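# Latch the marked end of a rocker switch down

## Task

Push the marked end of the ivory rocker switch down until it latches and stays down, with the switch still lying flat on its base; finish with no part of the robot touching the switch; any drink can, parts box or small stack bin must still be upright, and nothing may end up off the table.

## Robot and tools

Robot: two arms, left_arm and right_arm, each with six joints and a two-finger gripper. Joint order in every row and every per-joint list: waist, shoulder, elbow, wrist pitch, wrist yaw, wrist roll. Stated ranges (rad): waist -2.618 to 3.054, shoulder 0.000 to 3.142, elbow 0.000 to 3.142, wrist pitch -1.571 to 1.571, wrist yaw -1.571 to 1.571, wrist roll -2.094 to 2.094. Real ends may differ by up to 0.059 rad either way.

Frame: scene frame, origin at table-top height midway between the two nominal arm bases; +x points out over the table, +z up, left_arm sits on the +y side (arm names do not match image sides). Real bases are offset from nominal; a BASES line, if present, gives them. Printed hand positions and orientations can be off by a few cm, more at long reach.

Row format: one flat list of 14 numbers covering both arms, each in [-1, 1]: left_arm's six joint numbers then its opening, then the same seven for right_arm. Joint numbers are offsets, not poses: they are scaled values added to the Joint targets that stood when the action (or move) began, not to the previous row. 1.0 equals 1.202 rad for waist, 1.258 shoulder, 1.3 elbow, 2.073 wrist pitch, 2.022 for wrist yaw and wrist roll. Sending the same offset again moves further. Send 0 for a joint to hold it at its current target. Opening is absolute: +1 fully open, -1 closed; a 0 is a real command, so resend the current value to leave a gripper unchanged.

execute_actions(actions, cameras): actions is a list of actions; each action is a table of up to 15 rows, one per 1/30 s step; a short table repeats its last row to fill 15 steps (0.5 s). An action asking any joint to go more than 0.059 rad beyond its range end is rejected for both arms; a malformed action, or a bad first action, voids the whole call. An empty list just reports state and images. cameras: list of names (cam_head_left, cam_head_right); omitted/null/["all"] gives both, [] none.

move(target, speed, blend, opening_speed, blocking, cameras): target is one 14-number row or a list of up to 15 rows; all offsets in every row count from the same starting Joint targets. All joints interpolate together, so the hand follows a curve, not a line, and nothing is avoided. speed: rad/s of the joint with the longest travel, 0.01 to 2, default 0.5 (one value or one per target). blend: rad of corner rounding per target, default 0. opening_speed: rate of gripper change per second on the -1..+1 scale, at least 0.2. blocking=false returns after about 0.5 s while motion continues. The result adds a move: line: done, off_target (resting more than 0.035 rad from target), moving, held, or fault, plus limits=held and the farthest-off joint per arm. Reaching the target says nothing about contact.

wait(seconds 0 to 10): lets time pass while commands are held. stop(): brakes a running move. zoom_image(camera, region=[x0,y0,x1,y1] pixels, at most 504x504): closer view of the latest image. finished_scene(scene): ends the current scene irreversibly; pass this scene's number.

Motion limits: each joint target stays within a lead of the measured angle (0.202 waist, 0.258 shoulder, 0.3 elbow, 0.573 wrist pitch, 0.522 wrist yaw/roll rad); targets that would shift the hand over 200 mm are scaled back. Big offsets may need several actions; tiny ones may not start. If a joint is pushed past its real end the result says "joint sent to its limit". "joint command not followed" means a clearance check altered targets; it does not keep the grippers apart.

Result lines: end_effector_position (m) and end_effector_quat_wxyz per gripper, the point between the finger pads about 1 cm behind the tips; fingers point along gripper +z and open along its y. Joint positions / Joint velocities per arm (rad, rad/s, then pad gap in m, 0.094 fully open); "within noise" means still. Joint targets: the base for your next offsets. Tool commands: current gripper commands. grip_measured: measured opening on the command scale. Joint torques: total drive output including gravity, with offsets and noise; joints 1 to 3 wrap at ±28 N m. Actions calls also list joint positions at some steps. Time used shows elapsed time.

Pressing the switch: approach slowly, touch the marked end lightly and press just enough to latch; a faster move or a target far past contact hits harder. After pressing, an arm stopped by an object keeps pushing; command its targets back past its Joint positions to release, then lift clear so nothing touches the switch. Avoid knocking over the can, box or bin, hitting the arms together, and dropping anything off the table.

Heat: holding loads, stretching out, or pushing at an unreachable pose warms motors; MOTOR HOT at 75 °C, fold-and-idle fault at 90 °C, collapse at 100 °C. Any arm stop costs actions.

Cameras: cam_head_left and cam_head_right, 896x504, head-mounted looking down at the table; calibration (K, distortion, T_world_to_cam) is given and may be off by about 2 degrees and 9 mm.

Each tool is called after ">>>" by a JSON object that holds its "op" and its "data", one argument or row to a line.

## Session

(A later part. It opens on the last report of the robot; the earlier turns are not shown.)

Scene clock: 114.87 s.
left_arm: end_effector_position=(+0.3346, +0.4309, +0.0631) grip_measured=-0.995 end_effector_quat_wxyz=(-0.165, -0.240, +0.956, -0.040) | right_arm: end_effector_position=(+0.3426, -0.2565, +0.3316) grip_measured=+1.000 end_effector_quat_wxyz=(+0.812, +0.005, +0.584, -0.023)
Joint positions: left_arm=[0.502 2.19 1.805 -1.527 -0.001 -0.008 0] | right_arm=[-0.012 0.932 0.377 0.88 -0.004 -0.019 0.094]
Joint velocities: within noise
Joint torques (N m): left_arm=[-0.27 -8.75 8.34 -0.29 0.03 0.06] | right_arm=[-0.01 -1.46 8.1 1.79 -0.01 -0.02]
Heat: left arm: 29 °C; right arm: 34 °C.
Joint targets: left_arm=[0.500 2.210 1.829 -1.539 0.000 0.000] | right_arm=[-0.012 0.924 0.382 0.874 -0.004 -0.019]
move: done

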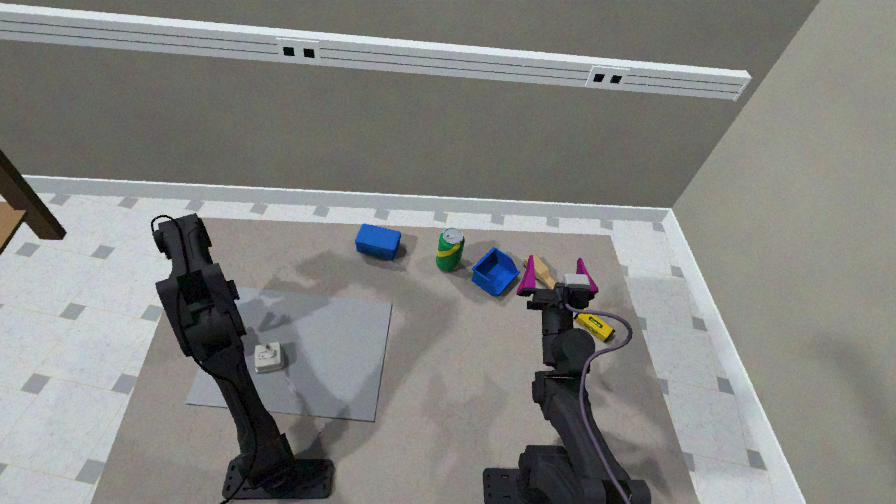

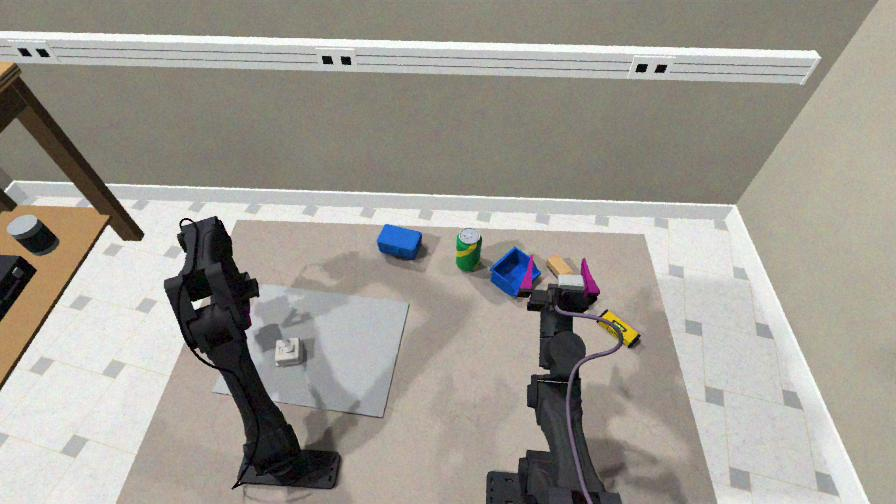

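>>> {"op": "move", "data": {
  "target": [
    [-0.416, -0.08, 0.0, 0.0, 0.0, 0.0, -1.0, 0.0, 0.0, 0.0, 0.0, 0.0, 0.0, 1.0],
    [-0.832, 0.0, 0.0, 0.0, 0.0, 0.0, -1.0, 0.0, 0.0, 0.0, 0.0, 0.0, 0.0, 1.0]
  ],
  "speed": 0.6,
  "blend": 0.1
}}

>>> {"op": "zoom_image", "data": {
  "camera": "cam_head_right",
  "region": [350, 270, 470, 390]
}}

>>> {"op": "zoom_image", "data": {
  "camera": "cam_head_left",
  "region": [350, 270, 470, 390]
}}

Scene clock: 120.90 s.
left_arm: end_effector_position=(+0.3295, +0.1028, +0.0652) grip_measured=-0.995 end_effector_quat_wxyz=(-0.162, +0.251, +0.953, +0.044) | right_arm: end_effector_position=(+0.3426, -0.2565, +0.3316) grip_measured=+1.000 end_effector_quat_wxyz=(+0.812, +0.005, +0.584, -0.023)
Joint positions: left_arm=[-0.506 2.185 1.806 -1.529 0 -0.008 0] | right_arm=[-0.012 0.932 0.377 0.88 -0.004 -0.019 0.094]
Joint velocities: within noise
Joint torques (N m): left_arm=[0.4 -8.29 8.13 -0.24 0.01 0.08] | right_arm=[-0.01 -1.44 8.09 1.79 -0.01 -0.03]
Heat: left arm: 29 °C; right arm: 34 °C.
Joint targets: left_arm=[-0.501 2.210 1.829 -1.539 0.000 0.000] | right_arm=[-0.012 0.924 0.382 0.874 -0.004 -0.019]
move: done

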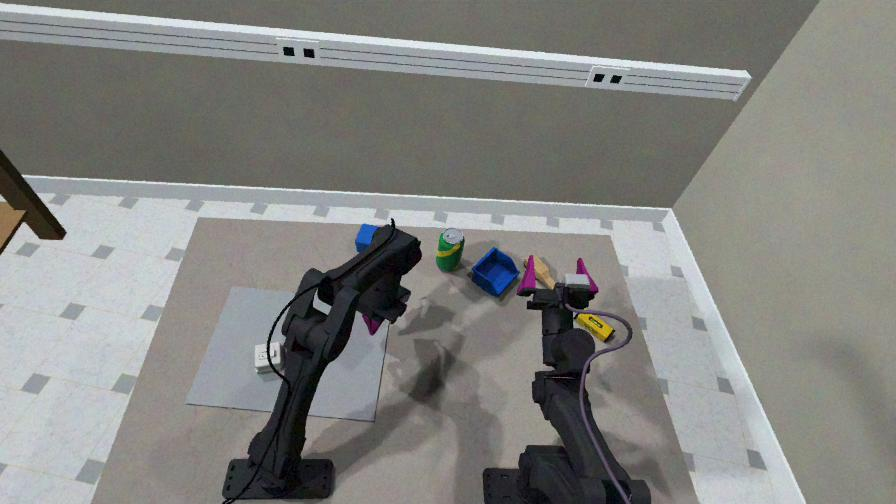

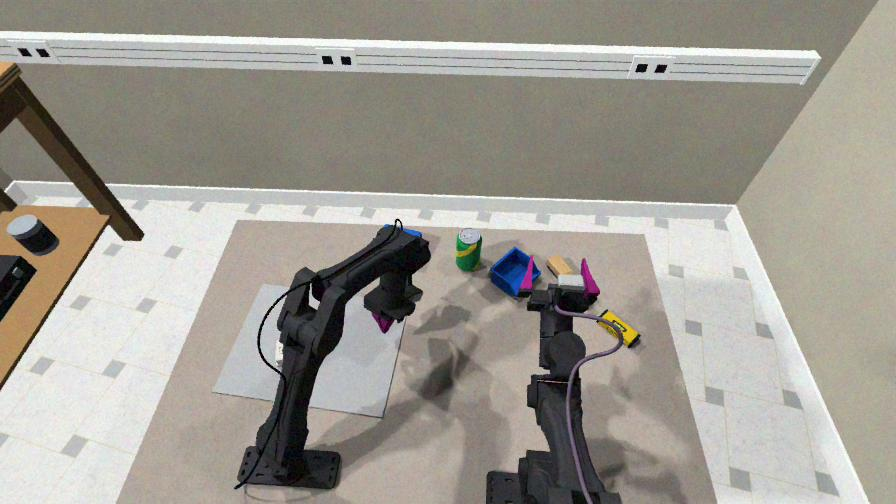

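Scaled by 4.200 from the camera's 896x504 image, which has a finer 1280x720 frame.

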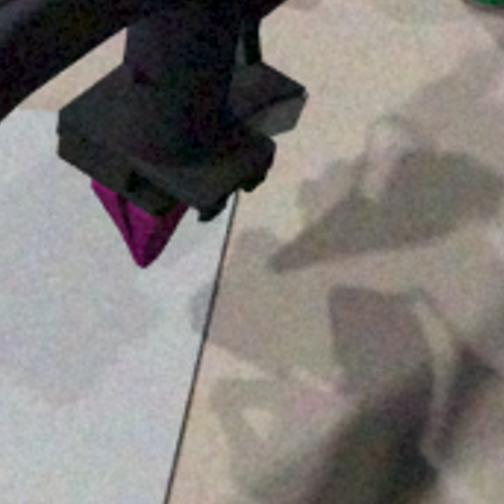

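Scaled by 4.200 from the camera's 896x504 image, which has a finer 1280x720 frame.

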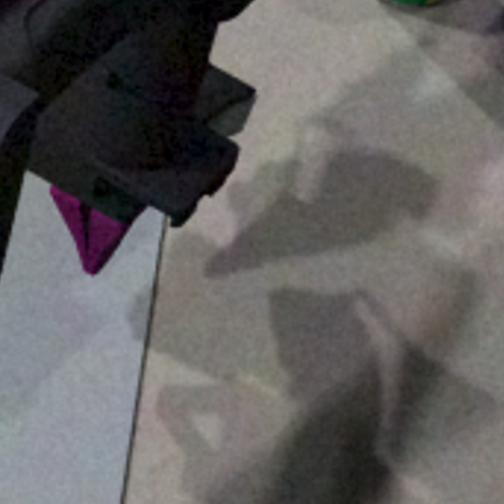

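>>> {"op": "move", "data": {
  "target": [0.0, 0.1431, 0.27, 0.002, 0.0, 0.0, -1.0, 0.0, 0.0, 0.0, 0.0, 0.0, 0.0, 1.0],
  "speed": 0.4
}}

>>> {"op": "zoom_image", "data": {
  "camera": "cam_head_right",
  "region": [360, 250, 460, 350]
}}

>>> {"op": "zoom_image", "data": {
  "camera": "cam_head_left",
  "region": [350, 250, 450, 350]
}}

Scene clock: 125.00 s.
left_arm: end_effector_position=(+0.3965, +0.0641, +0.0687) grip_measured=-0.995 end_effector_quat_wxyz=(-0.082, +0.254, +0.963, +0.022) | right_arm: end_effector_position=(+0.3426, -0.2565, +0.3316) grip_measured=+1.000 end_effector_quat_wxyz=(+0.812, +0.005, +0.584, -0.023)
Joint positions: left_arm=[-0.506 2.359 2.154 -1.535 0 -0.008 0] | right_arm=[-0.012 0.932 0.377 0.88 -0.004 -0.019 0.094]
Joint velocities: within noise
Joint torques (N m): left_arm=[0.47 -9.4 8.88 0.21 0.01 0.07] | right_arm=[0.01 -1.46 8.1 1.79 -0.01 -0.03]
Heat: left arm: 28 °C; right arm: 34 °C.
Joint targets: left_arm=[-0.501 2.390 2.180 -1.535 0.000 0.000] | right_arm=[-0.012 0.924 0.382 0.874 -0.004 -0.019]
move: done

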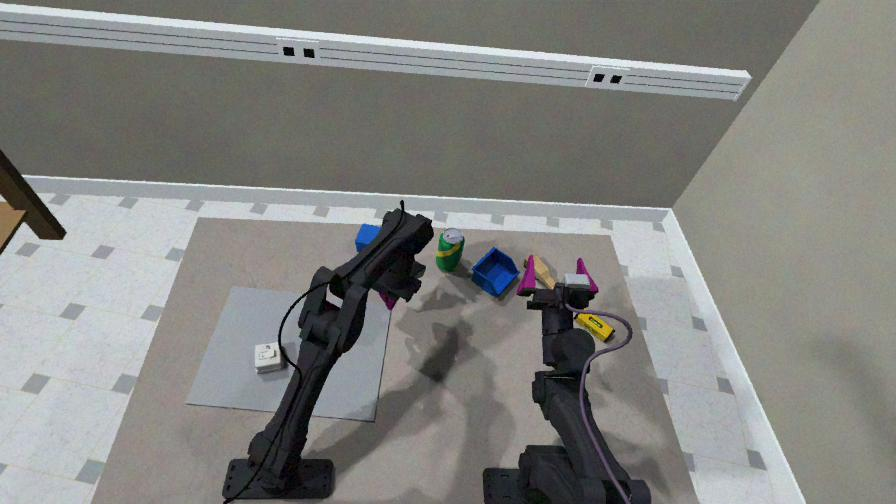

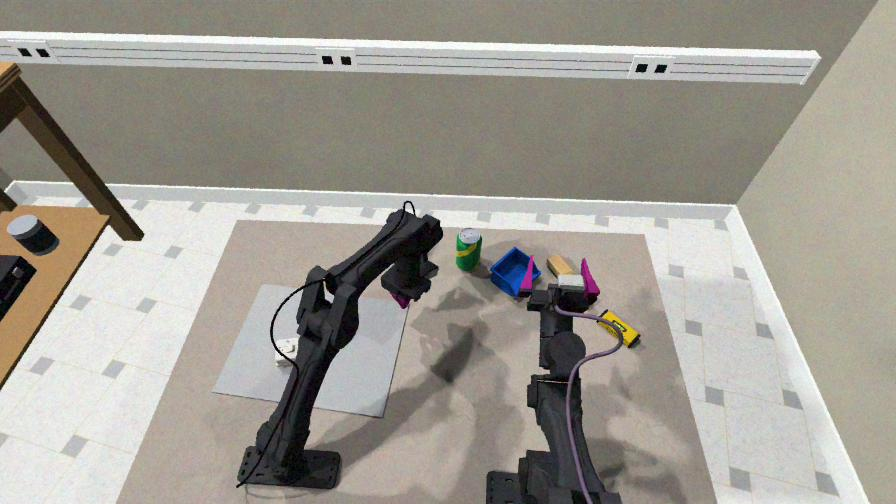

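Scaled by 5.040 from the camera's 896x504 image, which has a finer 1280x720 frame.

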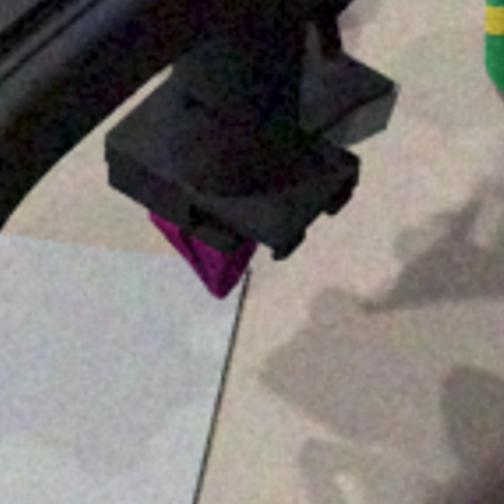

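Scaled by 5.040 from the camera's 896x504 image, which has a finer 1280x720 frame.

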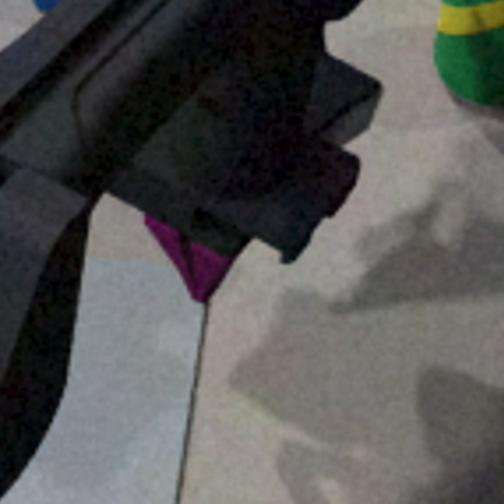

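>>> {"op": "move", "data": {
  "target": [
    [0.0, -0.31, 0.0, 0.0, 0.0, 0.0, -1.0, 0.2, 0.25, 0.3, -0.5, 0.0, 0.0, -1.0],
    [0.8328, -0.787, -0.7538, 0.3546, 0.0, 0.0, -1.0, 0.425, 0.5374, 0.6292, -1.0, 0.002, 0.0094, -1.0]
  ],
  "speed": 0.8,
  "blend": 0.2,
  "cameras": []
}}

Scene clock: 140.27 s.
left_arm: end_effector_position=(+0.3540, +0.4400, +0.1688) grip_measured=-0.995 end_effector_quat_wxyz=(+0.253, -0.234, +0.937, +0.062) | right_arm: end_effector_position=(+0.2383, -0.1245, +0.0896) grip_measured=-0.997 end_effector_quat_wxyz=(-0.019, -0.233, +0.972, -0.002)
Joint positions: left_arm=[0.499 1.433 1.207 -0.818 -0.001 -0.008 0] | right_arm=[0.496 1.585 1.166 -1.19 -0.004 -0.005 0]
Joint velocities: within noise
Joint torques (N m): left_arm=[0.14 -7.98 7.05 1.64 0.04 0.06] | right_arm=[0.24 -4.05 9.29 0.16 0.04 0.02]
Heat: left arm: 29 °C; right arm: 34 °C.
Joint targets: left_arm=[0.501 1.400 1.200 -0.800 0.000 0.000] | right_arm=[0.498 1.600 1.201 -1.199 0.000 0.000]
move: done
No camera images: "cameras" was empty.

>>> {"op": "move", "data": {
  "target": [0.0, 0.0, 0.0, 0.0, 0.0, 0.0, -1.0, 0.0, 0.4849, 0.4831, -0.164, 0.0, 0.0, -1.0],
  "speed": 0.5
}}

>>> {"op": "zoom_image", "data": {
  "camera": "cam_head_right",
  "region": [440, 270, 560, 390]
}}

>>> {"op": "zoom_image", "data": {
  "camera": "cam_head_left",
  "region": [420, 270, 540, 390]
}}

Scene clock: 177.13 s.
left_arm: end_effector_position=(+0.3543, +0.4401, +0.1689) grip_measured=-0.995 end_effector_quat_wxyz=(+0.254, -0.234, +0.937, +0.062) | right_arm: end_effector_position=(+0.3046, -0.0912, +0.0628) grip_measured=-0.997 end_effector_quat_wxyz=(-0.170, -0.229, +0.958, -0.038)
Joint positions: left_arm=[0.499 1.433 1.207 -0.817 -0.001 -0.008 0] | right_arm=[0.496 2.188 1.797 -1.53 -0.004 -0.005 0]
Joint velocities: within noise
Joint torques (N m): left_arm=[0.05 -7.98 6.95 1.67 0.03 0.04] | right_arm=[0.23 -8.12 8.5 -0.56 0.04 0.03]
Heat: left arm: 29 °C; right arm: 34 °C.
Joint targets: left_arm=[0.501 1.400 1.200 -0.800 0.000 0.000] | right_arm=[0.498 2.210 1.828 -1.539 0.000 0.001]
move: done

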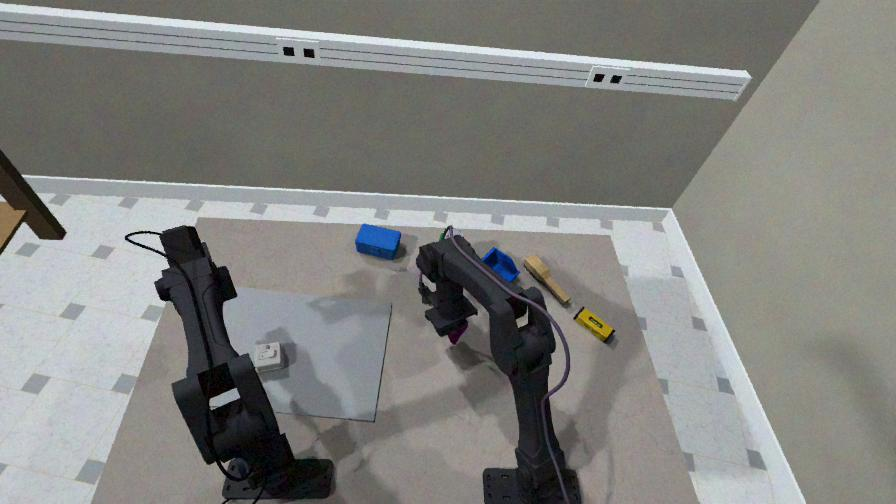

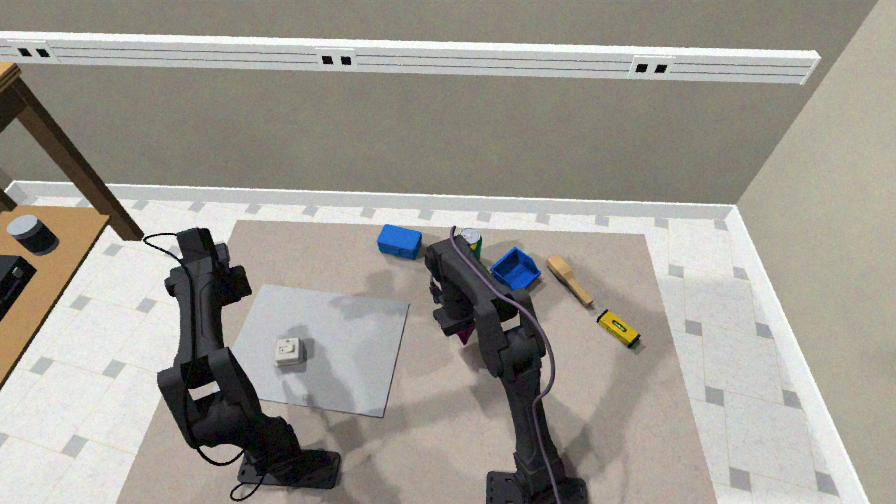

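Scaled by 4.200 from the camera's 896x504 image, which has a finer 1280x720 frame.

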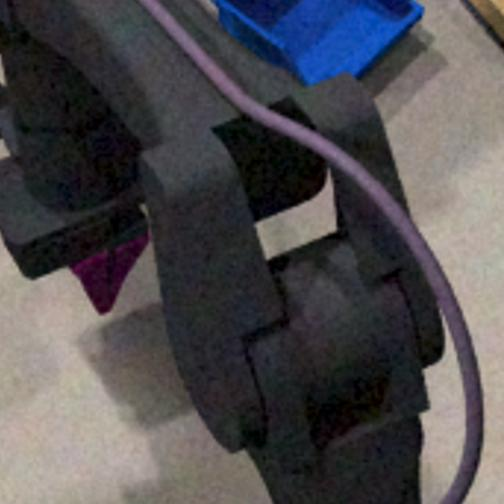

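Scaled by 4.200 from the camera's 896x504 image, which has a finer 1280x720 frame.

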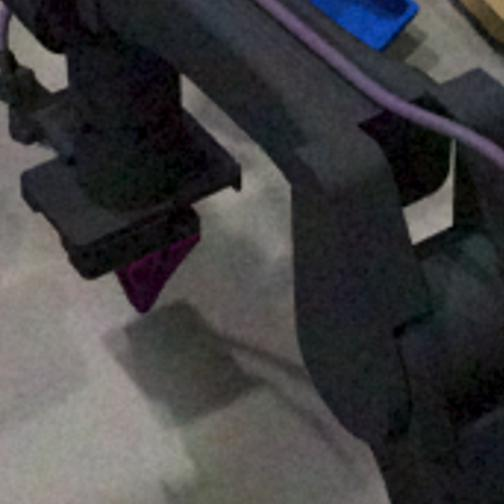

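>>> {"op": "move", "data": {
  "target": [0.0, 0.0, 0.0, 0.0, 0.0, 0.0, -1.0, -0.4143, 0.0, 0.0, 0.0, 0.0, 0.0, -1.0],
  "speed": 0.6
}}

>>> {"op": "zoom_image", "data": {
  "camera": "cam_head_left",
  "region": [470, 260, 590, 380]
}}

>>> {"op": "zoom_image", "data": {
  "camera": "cam_head_right",
  "region": [490, 260, 610, 380]
}}

Scene clock: 181.40 s.
left_arm: end_effector_position=(+0.3543, +0.4401, +0.1689) grip_measured=-0.995 end_effector_quat_wxyz=(+0.254, -0.234, +0.937, +0.062) | right_arm: end_effector_position=(+0.3409, -0.2535, +0.0629) grip_measured=-0.997 end_effector_quat_wxyz=(-0.175, +0.014, +0.985, +0.004)
Joint positions: left_arm=[0.499 1.433 1.207 -0.817 -0.001 -0.008 0] | right_arm=[-0.002 2.188 1.797 -1.531 -0.002 -0.004 0]
Joint velocities: within noise
Joint torques (N m): left_arm=[0.12 -7.91 7.1 1.67 0.03 0.05] | right_arm=[0.27 -8.1 8.5 -0.48 0.01 0.02]
Heat: left arm: 29 °C; right arm: 34 °C.
Joint targets: left_arm=[0.501 1.400 1.200 -0.800 0.000 0.000] | right_arm=[0.001 2.210 1.828 -1.539 0.000 0.000]
move: done

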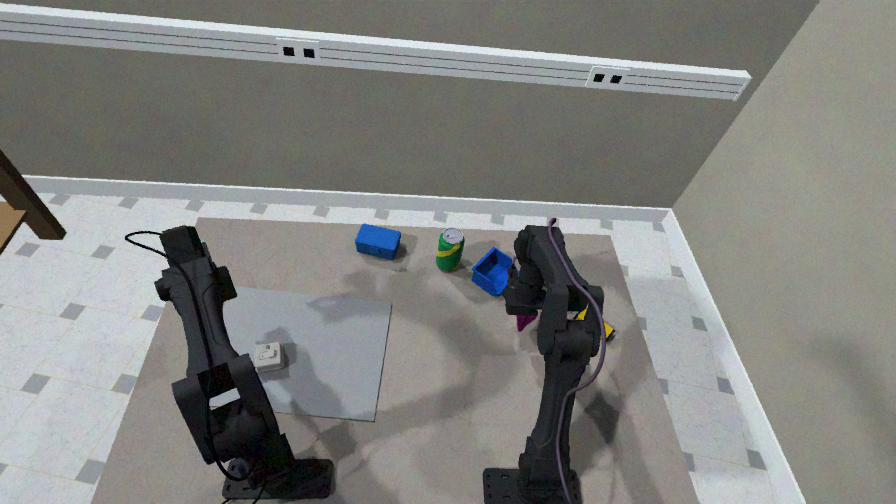

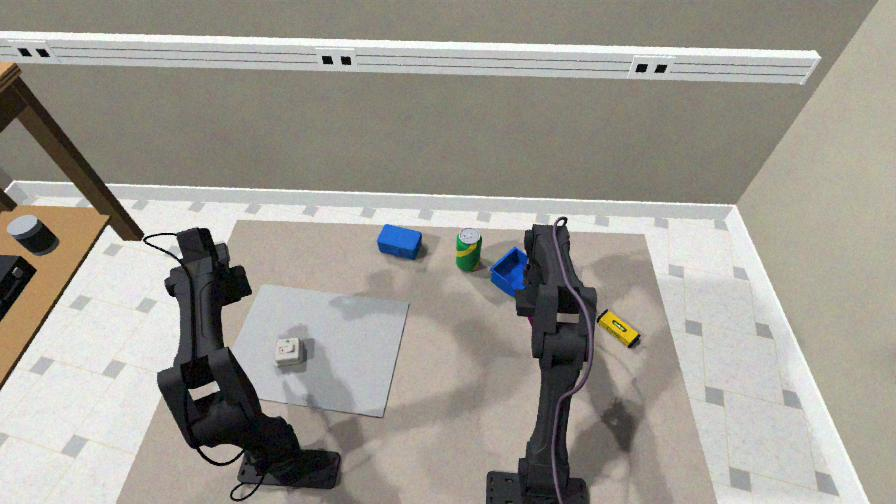

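Scaled by 4.200 from the camera's 896x504 image, which has a finer 1280x720 frame.

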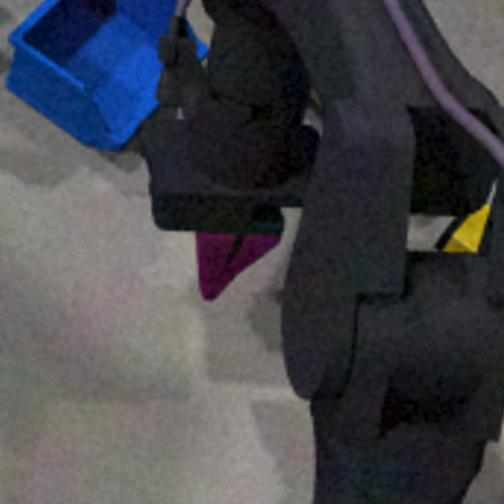

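Scaled by 4.200 from the camera's 896x504 image, which has a finer 1280x720 frame.

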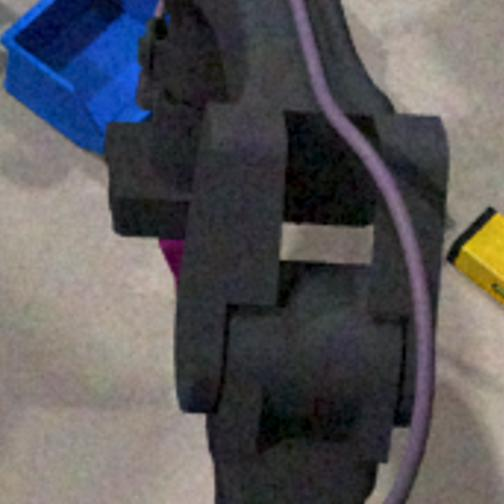

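>>> {"op": "move", "data": {
  "target": [0.0, 0.0, 0.0, 0.0, 0.0, 0.0, -1.0, -0.3336, -0.1272, -0.192, 0.0437, 0.0, 0.0, -1.0],
  "speed": 0.6
}}

>>> {"op": "zoom_image", "data": {
  "camera": "cam_head_left",
  "region": [510, 280, 630, 400]
}}

Scene clock: 185.03 s.
left_arm: end_effector_position=(+0.3543, +0.4401, +0.1689) grip_measured=-0.995 end_effector_quat_wxyz=(+0.254, -0.234, +0.937, +0.062) | right_arm: end_effector_position=(+0.2793, -0.3702, +0.0558) grip_measured=-0.997 end_effector_quat_wxyz=(-0.184, +0.210, +0.959, +0.041)
Joint positions: left_arm=[0.499 1.433 1.207 -0.817 -0.001 -0.008 0] | right_arm=[-0.405 2.085 1.597 -1.462 -0.001 -0.004 0]
Joint velocities: within noise
Joint torques (N m): left_arm=[-0.02 -7.97 7.04 1.65 0.01 0.08] | right_arm=[0.38 -11.44 4.15 -0.34 0.01 0.02]
Heat: left arm: 29 °C; right arm: 34 °C.
Joint targets: left_arm=[0.501 1.400 1.200 -0.800 0.000 0.000] | right_arm=[-0.400 2.050 1.579 -1.449 0.000 0.000]
move: done

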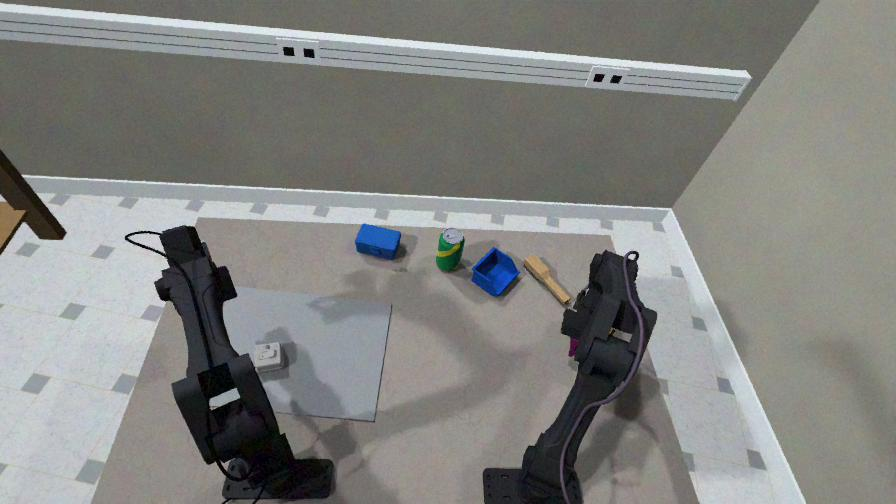

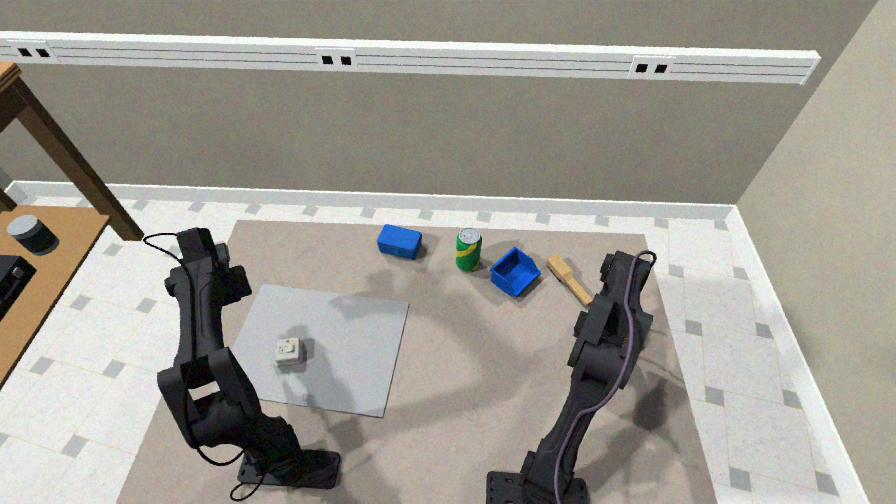

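Scaled by 4.200 from the camera's 896x504 image, which has a finer 1280x720 frame.

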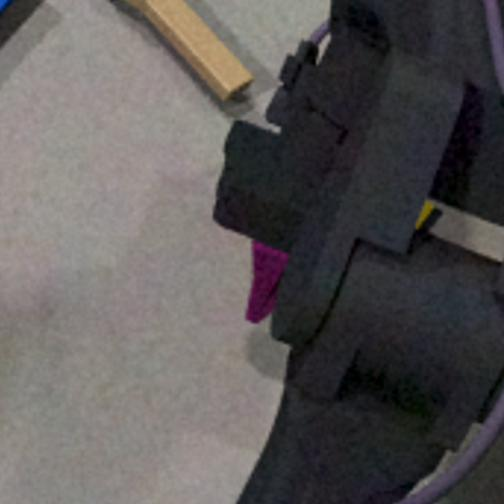

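>>> {"op": "move", "data": {
  "target": [0.0, 0.0, 0.0, 0.0, 0.0, 0.0, -1.0, 0.6656, 0.2703, 0.4623, -0.0415, 0.0, 0.0, -1.0],
  "speed": 0.6
}}

>>> {"op": "zoom_image", "data": {
  "camera": "cam_head_left",
  "region": [410, 250, 510, 350]
}}

>>> {"op": "zoom_image", "data": {
  "camera": "cam_head_right",
  "region": [430, 250, 530, 350]
}}

Scene clock: 191.93 s.
left_arm: end_effector_position=(+0.3543, +0.4401, +0.1690) grip_measured=-0.995 end_effector_quat_wxyz=(+0.254, -0.234, +0.936, +0.062) | right_arm: end_effector_position=(+0.3935, -0.0914, +0.0666) grip_measured=-0.997 end_effector_quat_wxyz=(-0.082, -0.185, +0.979, -0.015)
Joint positions: left_arm=[0.499 1.433 1.207 -0.816 -0.001 -0.008 0] | right_arm=[0.401 2.359 2.146 -1.525 -0.001 -0.003 0]
Joint velocities: within noise
Joint torques (N m): left_arm=[-0.02 -7.99 7.04 1.64 0.01 0.06] | right_arm=[0.01 -8.98 9.03 -0.13 0 0]
Heat: left arm: 29 °C; right arm: 33 °C.
Joint targets: left_arm=[0.501 1.400 1.200 -0.800 0.000 0.000] | right_arm=[0.400 2.390 2.180 -1.535 0.000 0.001]
move: done

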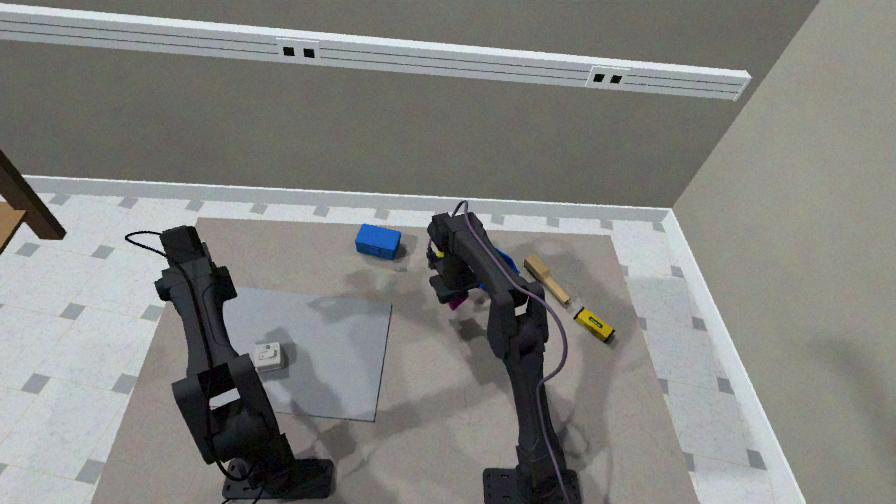

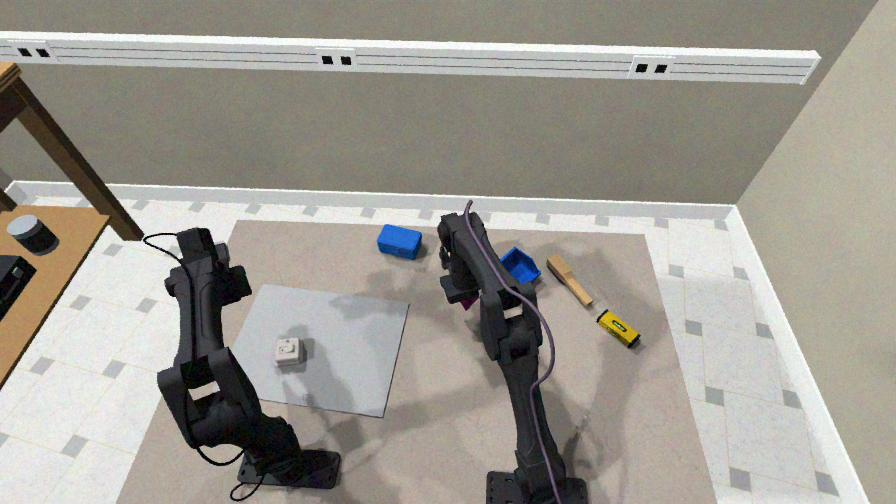

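Scaled by 5.040 from the camera's 896x504 image, which has a finer 1280x720 frame.

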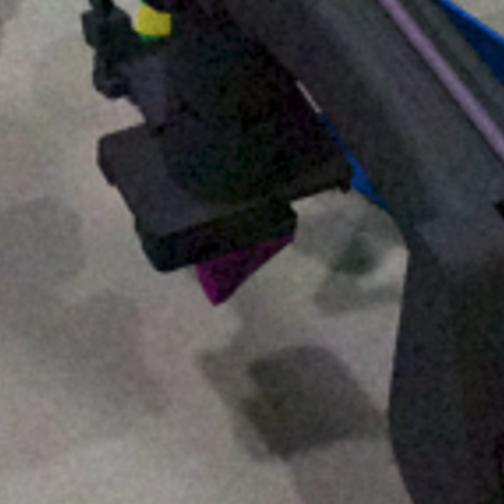

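Scaled by 5.040 from the camera's 896x504 image, which has a finer 1280x720 frame.

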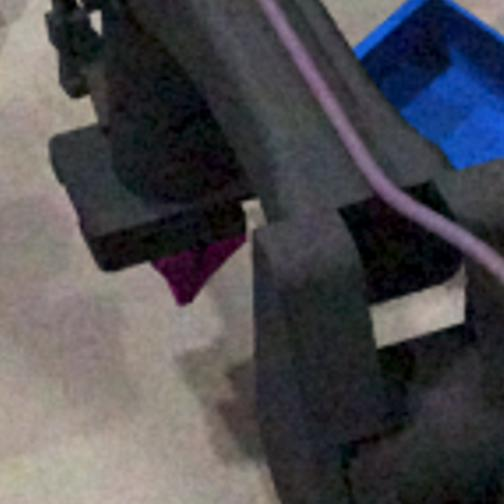

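>>> {"op": "move", "data": {
  "target": [
    [0.0, 0.0, 0.0, 0.0, 0.0, 0.0, -1.0, 0.0832, -0.1431, -0.27, -0.0019, 0.0, 0.0, -1.0],
    [0.0, 0.0, 0.0, 0.0, 0.0, 0.0, -1.0, 0.0832, -0.1286, -0.3396, 0.0505, 0.0, 0.0, -1.0]
  ],
  "speed": [0.5, 0.2],
  "cameras": []
}}

>>> {"op": "move", "data": {
  "target": [0.0, 0.0, 0.0, 0.0, 0.0, 0.0, -1.0, 0.0, 0.0048, -0.0232, 0.0175, 0.0, 0.0, -1.0],
  "speed": 0.1,
  "cameras": []
}}

>>> {"op": "move", "data": {
  "target": [0.0, 0.0, 0.0, 0.0, 0.0, 0.0, -1.0, 0.0, 0.0048, -0.0232, 0.0175, 0.0, 0.0, -1.0],
  "speed": 0.1,
  "cameras": []
}}

Scene clock: 209.93 s.
left_arm: end_effector_position=(+0.3543, +0.4401, +0.1690) grip_measured=-0.995 end_effector_quat_wxyz=(+0.254, -0.234, +0.936, +0.062) | right_arm: end_effector_position=(+0.3083, -0.0891, +0.0297) grip_measured=-0.997 end_effector_quat_wxyz=(-0.176, -0.230, +0.956, -0.041)
Joint positions: left_arm=[0.499 1.433 1.207 -0.816 -0.001 -0.008 0] | right_arm=[0.498 2.247 1.756 -1.443 -0.001 -0.003 0]
Joint velocities: within noise
Joint torques (N m): left_arm=[0.06 -8.01 6.97 1.66 0.03 0.06] | right_arm=[0.14 -11.37 4.26 -0.24 0 0.01]
Heat: left arm: 29 °C; right arm: 32 °C.
Joint targets: left_arm=[0.501 1.400 1.200 -0.800 0.000 0.000] | right_arm=[0.499 2.228 1.738 -1.430 0.000 0.001]
move: done
No camera images: "cameras" was empty.

Scene clock: 210.87 s.
left_arm: end_effector_position=(+0.3543, +0.4401, +0.1690) grip_measured=-0.995 end_effector_quat_wxyz=(+0.254, -0.234, +0.936, +0.062) | right_arm: end_effector_position=(+0.3081, -0.0893, +0.0219) grip_measured=-0.997 end_effector_quat_wxyz=(-0.173, -0.230, +0.957, -0.040)
Joint positions: left_arm=[0.499 1.433 1.207 -0.816 -0.001 -0.008 0] | right_arm=[0.498 2.247 1.726 -1.406 -0.001 -0.003 0]
Joint velocities: within noise
Joint torques (N m): left_arm=[0.08 -8.01 7.04 1.65 0.02 0.05] | right_arm=[0.16 -10.88 4.16 -0.28 0 0.01]
Heat: left arm: 29 °C; right arm: 32 °C.
Joint targets: left_arm=[0.501 1.400 1.200 -0.800 0.000 0.000] | right_arm=[0.499 2.234 1.708 -1.393 0.000 0.001]
move: done
No camera images: "cameras" was empty.

Scene clock: 211.80 s.
left_arm: end_effector_position=(+0.3543, +0.4401, +0.1690) grip_measured=-0.995 end_effector_quat_wxyz=(+0.254, -0.234, +0.936, +0.062) | right_arm: end_effector_position=(+0.3074, -0.0896, +0.0141) grip_measured=-0.997 end_effector_quat_wxyz=(-0.170, -0.230, +0.957, -0.040)
Joint positions: left_arm=[0.499 1.433 1.207 -0.816 -0.001 -0.008 0] | right_arm=[0.498 2.247 1.696 -1.37 -0.001 -0.003 0]
Joint velocities: within noise
Joint torques (N m): left_arm=[0.02 -8.03 7.08 1.62 0.05 0.08] | right_arm=[0.16 -10.4 4.14 -0.27 0 0.01]
Heat: left arm: 29 °C; right arm: 32 °C.
Joint targets: left_arm=[0.501 1.400 1.200 -0.800 0.000 0.000] | right_arm=[0.499 2.240 1.678 -1.357 0.000 0.001]
move: done
No camera images: "cameras" was empty.

>>> {"op": "move", "data": {
  "target": [0.0, 0.0, 0.0, 0.0, 0.0, 0.0, -1.0, 0.0, 0.0048, -0.0232, 0.0175, 0.0, 0.0, -1.0],
  "speed": 0.08,
  "cameras": []
}}

>>> {"op": "move", "data": {
  "target": [0.0, 0.0, 0.0, 0.0, 0.0, 0.0, -1.0, 0.0, 0.0024, -0.0116, 0.0087, 0.0, 0.0, -1.0],
  "speed": 0.08,
  "cameras": ["cam_head_left"]
}}

>>> {"op": "zoom_image", "data": {
  "camera": "cam_head_left",
  "region": [420, 310, 500, 390]
}}

Scene clock: 213.90 s.
left_arm: end_effector_position=(+0.3543, +0.4401, +0.1690) grip_measured=-0.995 end_effector_quat_wxyz=(+0.254, -0.234, +0.936, +0.062) | right_arm: end_effector_position=(+0.3055, -0.0906, +0.0079) grip_measured=-0.997 end_effector_quat_wxyz=(-0.170, -0.230, +0.957, -0.040)
Joint positions: left_arm=[0.499 1.433 1.207 -0.816 -0.001 -0.008 0] | right_arm=[0.498 2.247 1.67 -1.344 -0.001 -0.003 0]
Joint velocities: within noise
Joint torques (N m): left_arm=[0.01 -7.95 6.98 1.63 0.02 0.05] | right_arm=[0.17 -9.94 3.77 -0.15 0 0.01]
Heat: left arm: 29 °C; right arm: 32 °C.
Joint targets: left_arm=[0.501 1.400 1.200 -0.800 0.000 0.000] | right_arm=[0.499 2.246 1.648 -1.321 0.000 0.001]
move: done
No camera images: "cameras" was empty.

Scene clock: 214.60 s.
left_arm: end_effector_position=(+0.3543, +0.4401, +0.1690) grip_measured=-0.995 end_effector_quat_wxyz=(+0.254, -0.234, +0.936, +0.062) | right_arm: end_effector_position=(+0.3053, -0.0907, +0.0074) grip_measured=-0.997 end_effector_quat_wxyz=(-0.170, -0.230, +0.957, -0.040)
Joint positions: left_arm=[0.499 1.433 1.207 -0.816 -0.001 -0.008 0] | right_arm=[0.498 2.247 1.668 -1.342 -0.001 -0.003 0]
Joint velocities: within noise
Joint torques (N m): left_arm=[0.08 -7.97 6.99 1.67 0.04 0.06] | right_arm=[0.16 -9.72 2.76 0.02 0 0.01]
Heat: left arm: 29 °C; right arm: 32 °C.
Joint targets: left_arm=[0.501 1.400 1.200 -0.800 0.000 0.000] | right_arm=[0.499 2.249 1.633 -1.303 0.000 0.001]
move: off_target (right_arm); right_arm: the wrist pitch is farthest, 0.039 rad from its target
Images, in order (width x height): cam_head_left 896x504.

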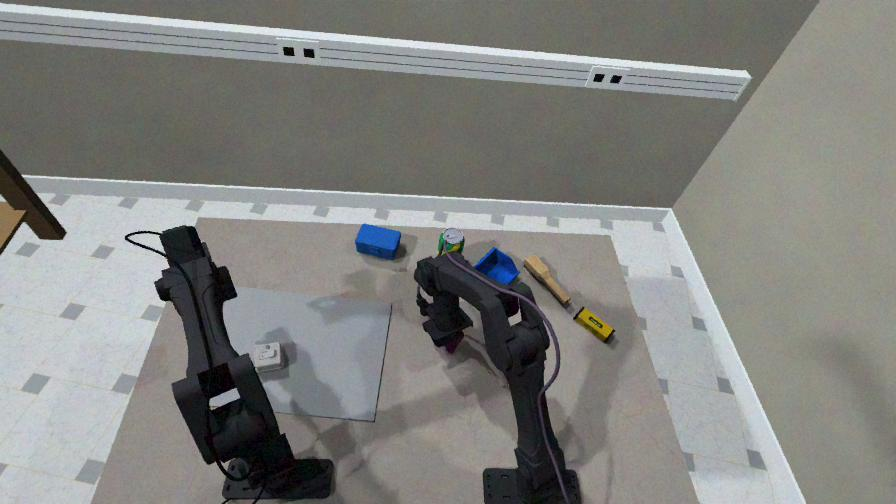

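Scaled by 6.300 from the camera's 896x504 image, which has a finer 1280x720 frame.

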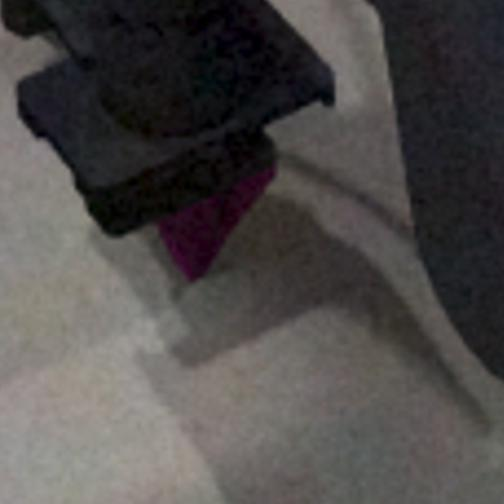

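>>> {"op": "move", "data": {
  "target": [
    [-0.5832, 0.6439, 0.4838, -0.3565, 0.0, 0.0, -1.0, 0.0, 0.0, 0.14, -0.1, 0.0, 0.0, -1.0],
    [-0.5832, 0.6583, 0.4142, -0.3041, 0.0, 0.0, -1.0, -0.4151, -0.7544, -0.41, 0.291, 0.0, 0.0, -1.0]
  ],
  "speed": [0.6, 0.4],
  "cameras": ["cam_head_right"]
}}

>>> {"op": "zoom_image", "data": {
  "camera": "cam_head_right",
  "region": [300, 290, 380, 370]
}}

Scene clock: 222.47 s.
left_arm: end_effector_position=(+0.3684, +0.1972, +0.0427) grip_measured=-0.995 end_effector_quat_wxyz=(-0.162, +0.106, +0.981, +0.019) | right_arm: end_effector_position=(+0.3640, -0.2519, +0.1896) grip_measured=-0.997 end_effector_quat_wxyz=(+0.326, +0.010, +0.945, -0.004)
Joint positions: left_arm=[-0.206 2.201 1.745 -1.442 -0.001 -0.008 0] | right_arm=[0.004 1.32 1.124 -0.711 -0.001 -0.003 0]
Joint velocities: within noise
Joint torques (N m): left_arm=[0.29 -8.32 5.37 -0.02 0 0.07] | right_arm=[-0.35 -5.33 5.63 1.69 0 0.01]
Heat: left arm: 29 °C; right arm: 32 °C.
Joint targets: left_arm=[-0.200 2.228 1.738 -1.430 0.000 0.000] | right_arm=[0.001 1.300 1.100 -0.700 0.000 0.000]
move: done
Images, in order (width x height): cam_head_right 896x504.

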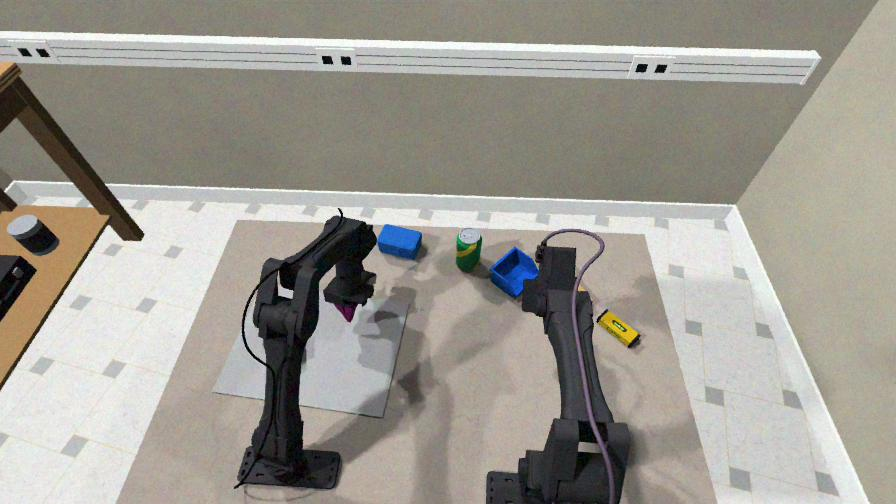

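Scaled by 6.300 from the camera's 896x504 image, which has a finer 1280x720 frame.

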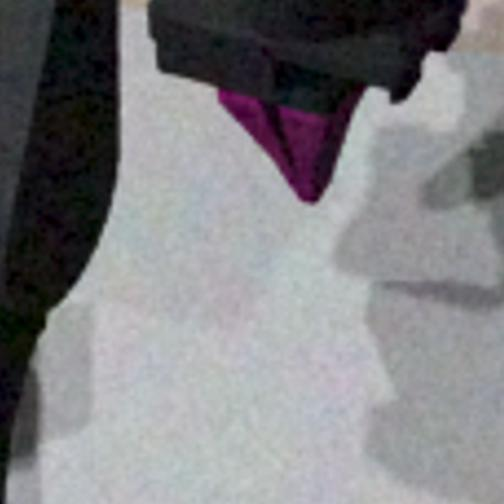

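>>> {"op": "move", "data": {
  "target": [0.0, 0.0096, -0.0464, 0.035, 0.0, 0.0, -1.0, 0.0, 0.0, 0.0, 0.0, 0.0, 0.0, -1.0],
  "speed": 0.1,
  "cameras": []
}}

>>> {"op": "move", "data": {
  "target": [0.0, 0.0048, -0.0232, 0.0175, 0.0, 0.0, -1.0, 0.0, 0.0, 0.0, 0.0, 0.0, 0.0, -1.0],
  "speed": 0.08,
  "cameras": []
}}

>>> {"op": "move", "data": {
  "target": [0.0, 0.0048, -0.0232, 0.0175, 0.0, 0.0, -1.0, 0.0, 0.0, 0.0, 0.0, 0.0, 0.0, -1.0],
  "speed": 0.08,
  "cameras": []
}}

Scene clock: 226.37 s.
left_arm: end_effector_position=(+0.3662, +0.1977, +0.0230) grip_measured=-0.995 end_effector_quat_wxyz=(-0.162, +0.106, +0.981, +0.019) | right_arm: end_effector_position=(+0.3642, -0.2519, +0.1897) grip_measured=-0.997 end_effector_quat_wxyz=(+0.326, +0.010, +0.945, -0.004)
Joint positions: left_arm=[-0.206 2.214 1.684 -1.37 -0.001 -0.008 0] | right_arm=[0.004 1.32 1.124 -0.71 -0.001 -0.003 0]
Joint velocities: within noise
Joint torques (N m): left_arm=[0.4 -8.24 5.26 -0.01 0.02 0.05] | right_arm=[-0.34 -5.34 5.63 1.69 0 0.01]
Heat: left arm: 28 °C; right arm: 32 °C.
Joint targets: left_arm=[-0.200 2.240 1.678 -1.357 0.000 0.000] | right_arm=[0.001 1.300 1.100 -0.700 0.000 0.000]
move: done
No camera images: "cameras" was empty.

Scene clock: 227.30 s.
left_arm: end_effector_position=(+0.3648, +0.1981, +0.0134) grip_measured=-0.995 end_effector_quat_wxyz=(-0.162, +0.106, +0.981, +0.019) | right_arm: end_effector_position=(+0.3642, -0.2519, +0.1897) grip_measured=-0.997 end_effector_quat_wxyz=(+0.326, +0.010, +0.945, -0.004)
Joint positions: left_arm=[-0.206 2.219 1.654 -1.334 -0.001 -0.008 0] | right_arm=[0.004 1.32 1.124 -0.71 -0.001 -0.003 0]
Joint velocities: within noise
Joint torques (N m): left_arm=[0.38 -8.39 5.34 0.01 0.02 0.06] | right_arm=[-0.34 -5.33 5.63 1.68 0 0.02]
Heat: left arm: 28 °C; right arm: 32 °C.
Joint targets: left_arm=[-0.200 2.246 1.648 -1.321 0.000 0.000] | right_arm=[0.001 1.300 1.100 -0.700 0.000 0.000]
move: done
No camera images: "cameras" was empty.

Scene clock: 228.00 s.
left_arm: end_effector_position=(+0.3635, +0.1984, +0.0096) grip_measured=-0.995 end_effector_quat_wxyz=(-0.162, +0.106, +0.981, +0.019) | right_arm: end_effector_position=(+0.3642, -0.2519, +0.1897) grip_measured=-0.997 end_effector_quat_wxyz=(+0.326, +0.010, +0.945, -0.004)
Joint positions: left_arm=[-0.206 2.219 1.638 -1.318 -0.001 -0.008 0] | right_arm=[0.004 1.32 1.124 -0.71 -0.001 -0.003 0]
Joint velocities: within noise
Joint torques (N m): left_arm=[0.4 -7.77 3.99 0.23 0.03 0.08] | right_arm=[-0.34 -5.34 5.63 1.68 0 0.01]
Heat: left arm: 28 °C; right arm: 32 °C.
Joint targets: left_arm=[-0.200 2.252 1.618 -1.285 0.000 0.000] | right_arm=[0.001 1.300 1.100 -0.700 0.000 0.000]
move: done
No camera images: "cameras" was empty.

>>> {"op": "move", "data": {
  "target": [
    [0.0, 0.0, 0.1538, -0.0482, 0.0, 0.0, -1.0, 0.0, 0.0, 0.0, 0.0, 0.0, 0.0, -1.0],
    [0.3507, -0.2452, -0.1322, -0.0796, 0.0, 0.0, -1.0, 0.0, 0.0, 0.0, 0.0, 0.0, 0.0, -1.0]
  ],
  "speed": [0.5, 0.6],
  "blend": 0.05,
  "cameras": ["cam_head_right"]
}}

>>> {"op": "zoom_image", "data": {
  "camera": "cam_head_right",
  "region": [250, 310, 320, 380]
}}

Scene clock: 281.13 s.
left_arm: end_effector_position=(+0.2983, +0.3286, +0.0599) grip_measured=-0.995 end_effector_quat_wxyz=(-0.200, -0.106, +0.974, -0.020) | right_arm: end_effector_position=(+0.3643, -0.2519, +0.1898) grip_measured=-0.997 end_effector_quat_wxyz=(+0.326, +0.010, +0.945, -0.004)
Joint positions: left_arm=[0.226 1.983 1.452 -1.444 -0.001 -0.008 0] | right_arm=[0.004 1.32 1.124 -0.71 -0.001 -0.003 0]
Joint velocities: within noise
Joint torques (N m): left_arm=[-0.51 -11.78 5.11 -0.33 -0.02 0.05] | right_arm=[-0.34 -5.34 5.61 1.68 0.01 0.01]
Heat: left arm: 29 °C; right arm: 34 °C.
Joint targets: left_arm=[0.221 1.944 1.446 -1.450 0.000 0.000] | right_arm=[0.001 1.300 1.100 -0.700 0.000 0.000]
move: off_target (left_arm); left_arm: the shoulder is farthest, 0.040 rad from its target
Images, in order (width x height): cam_head_right 896x504.

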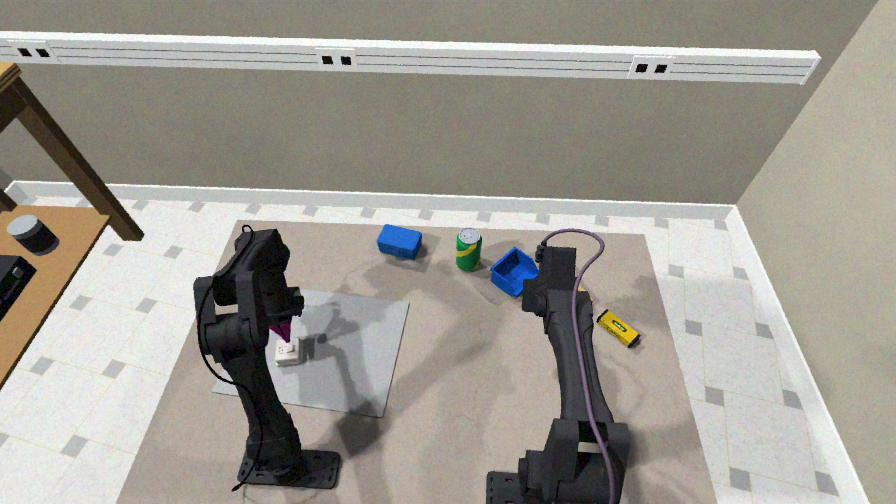

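Scaled by 7.200 from the camera's 896x504 image, which has a finer 1280x720 frame.

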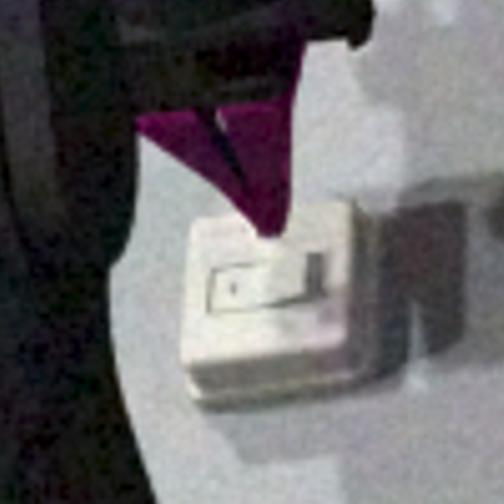

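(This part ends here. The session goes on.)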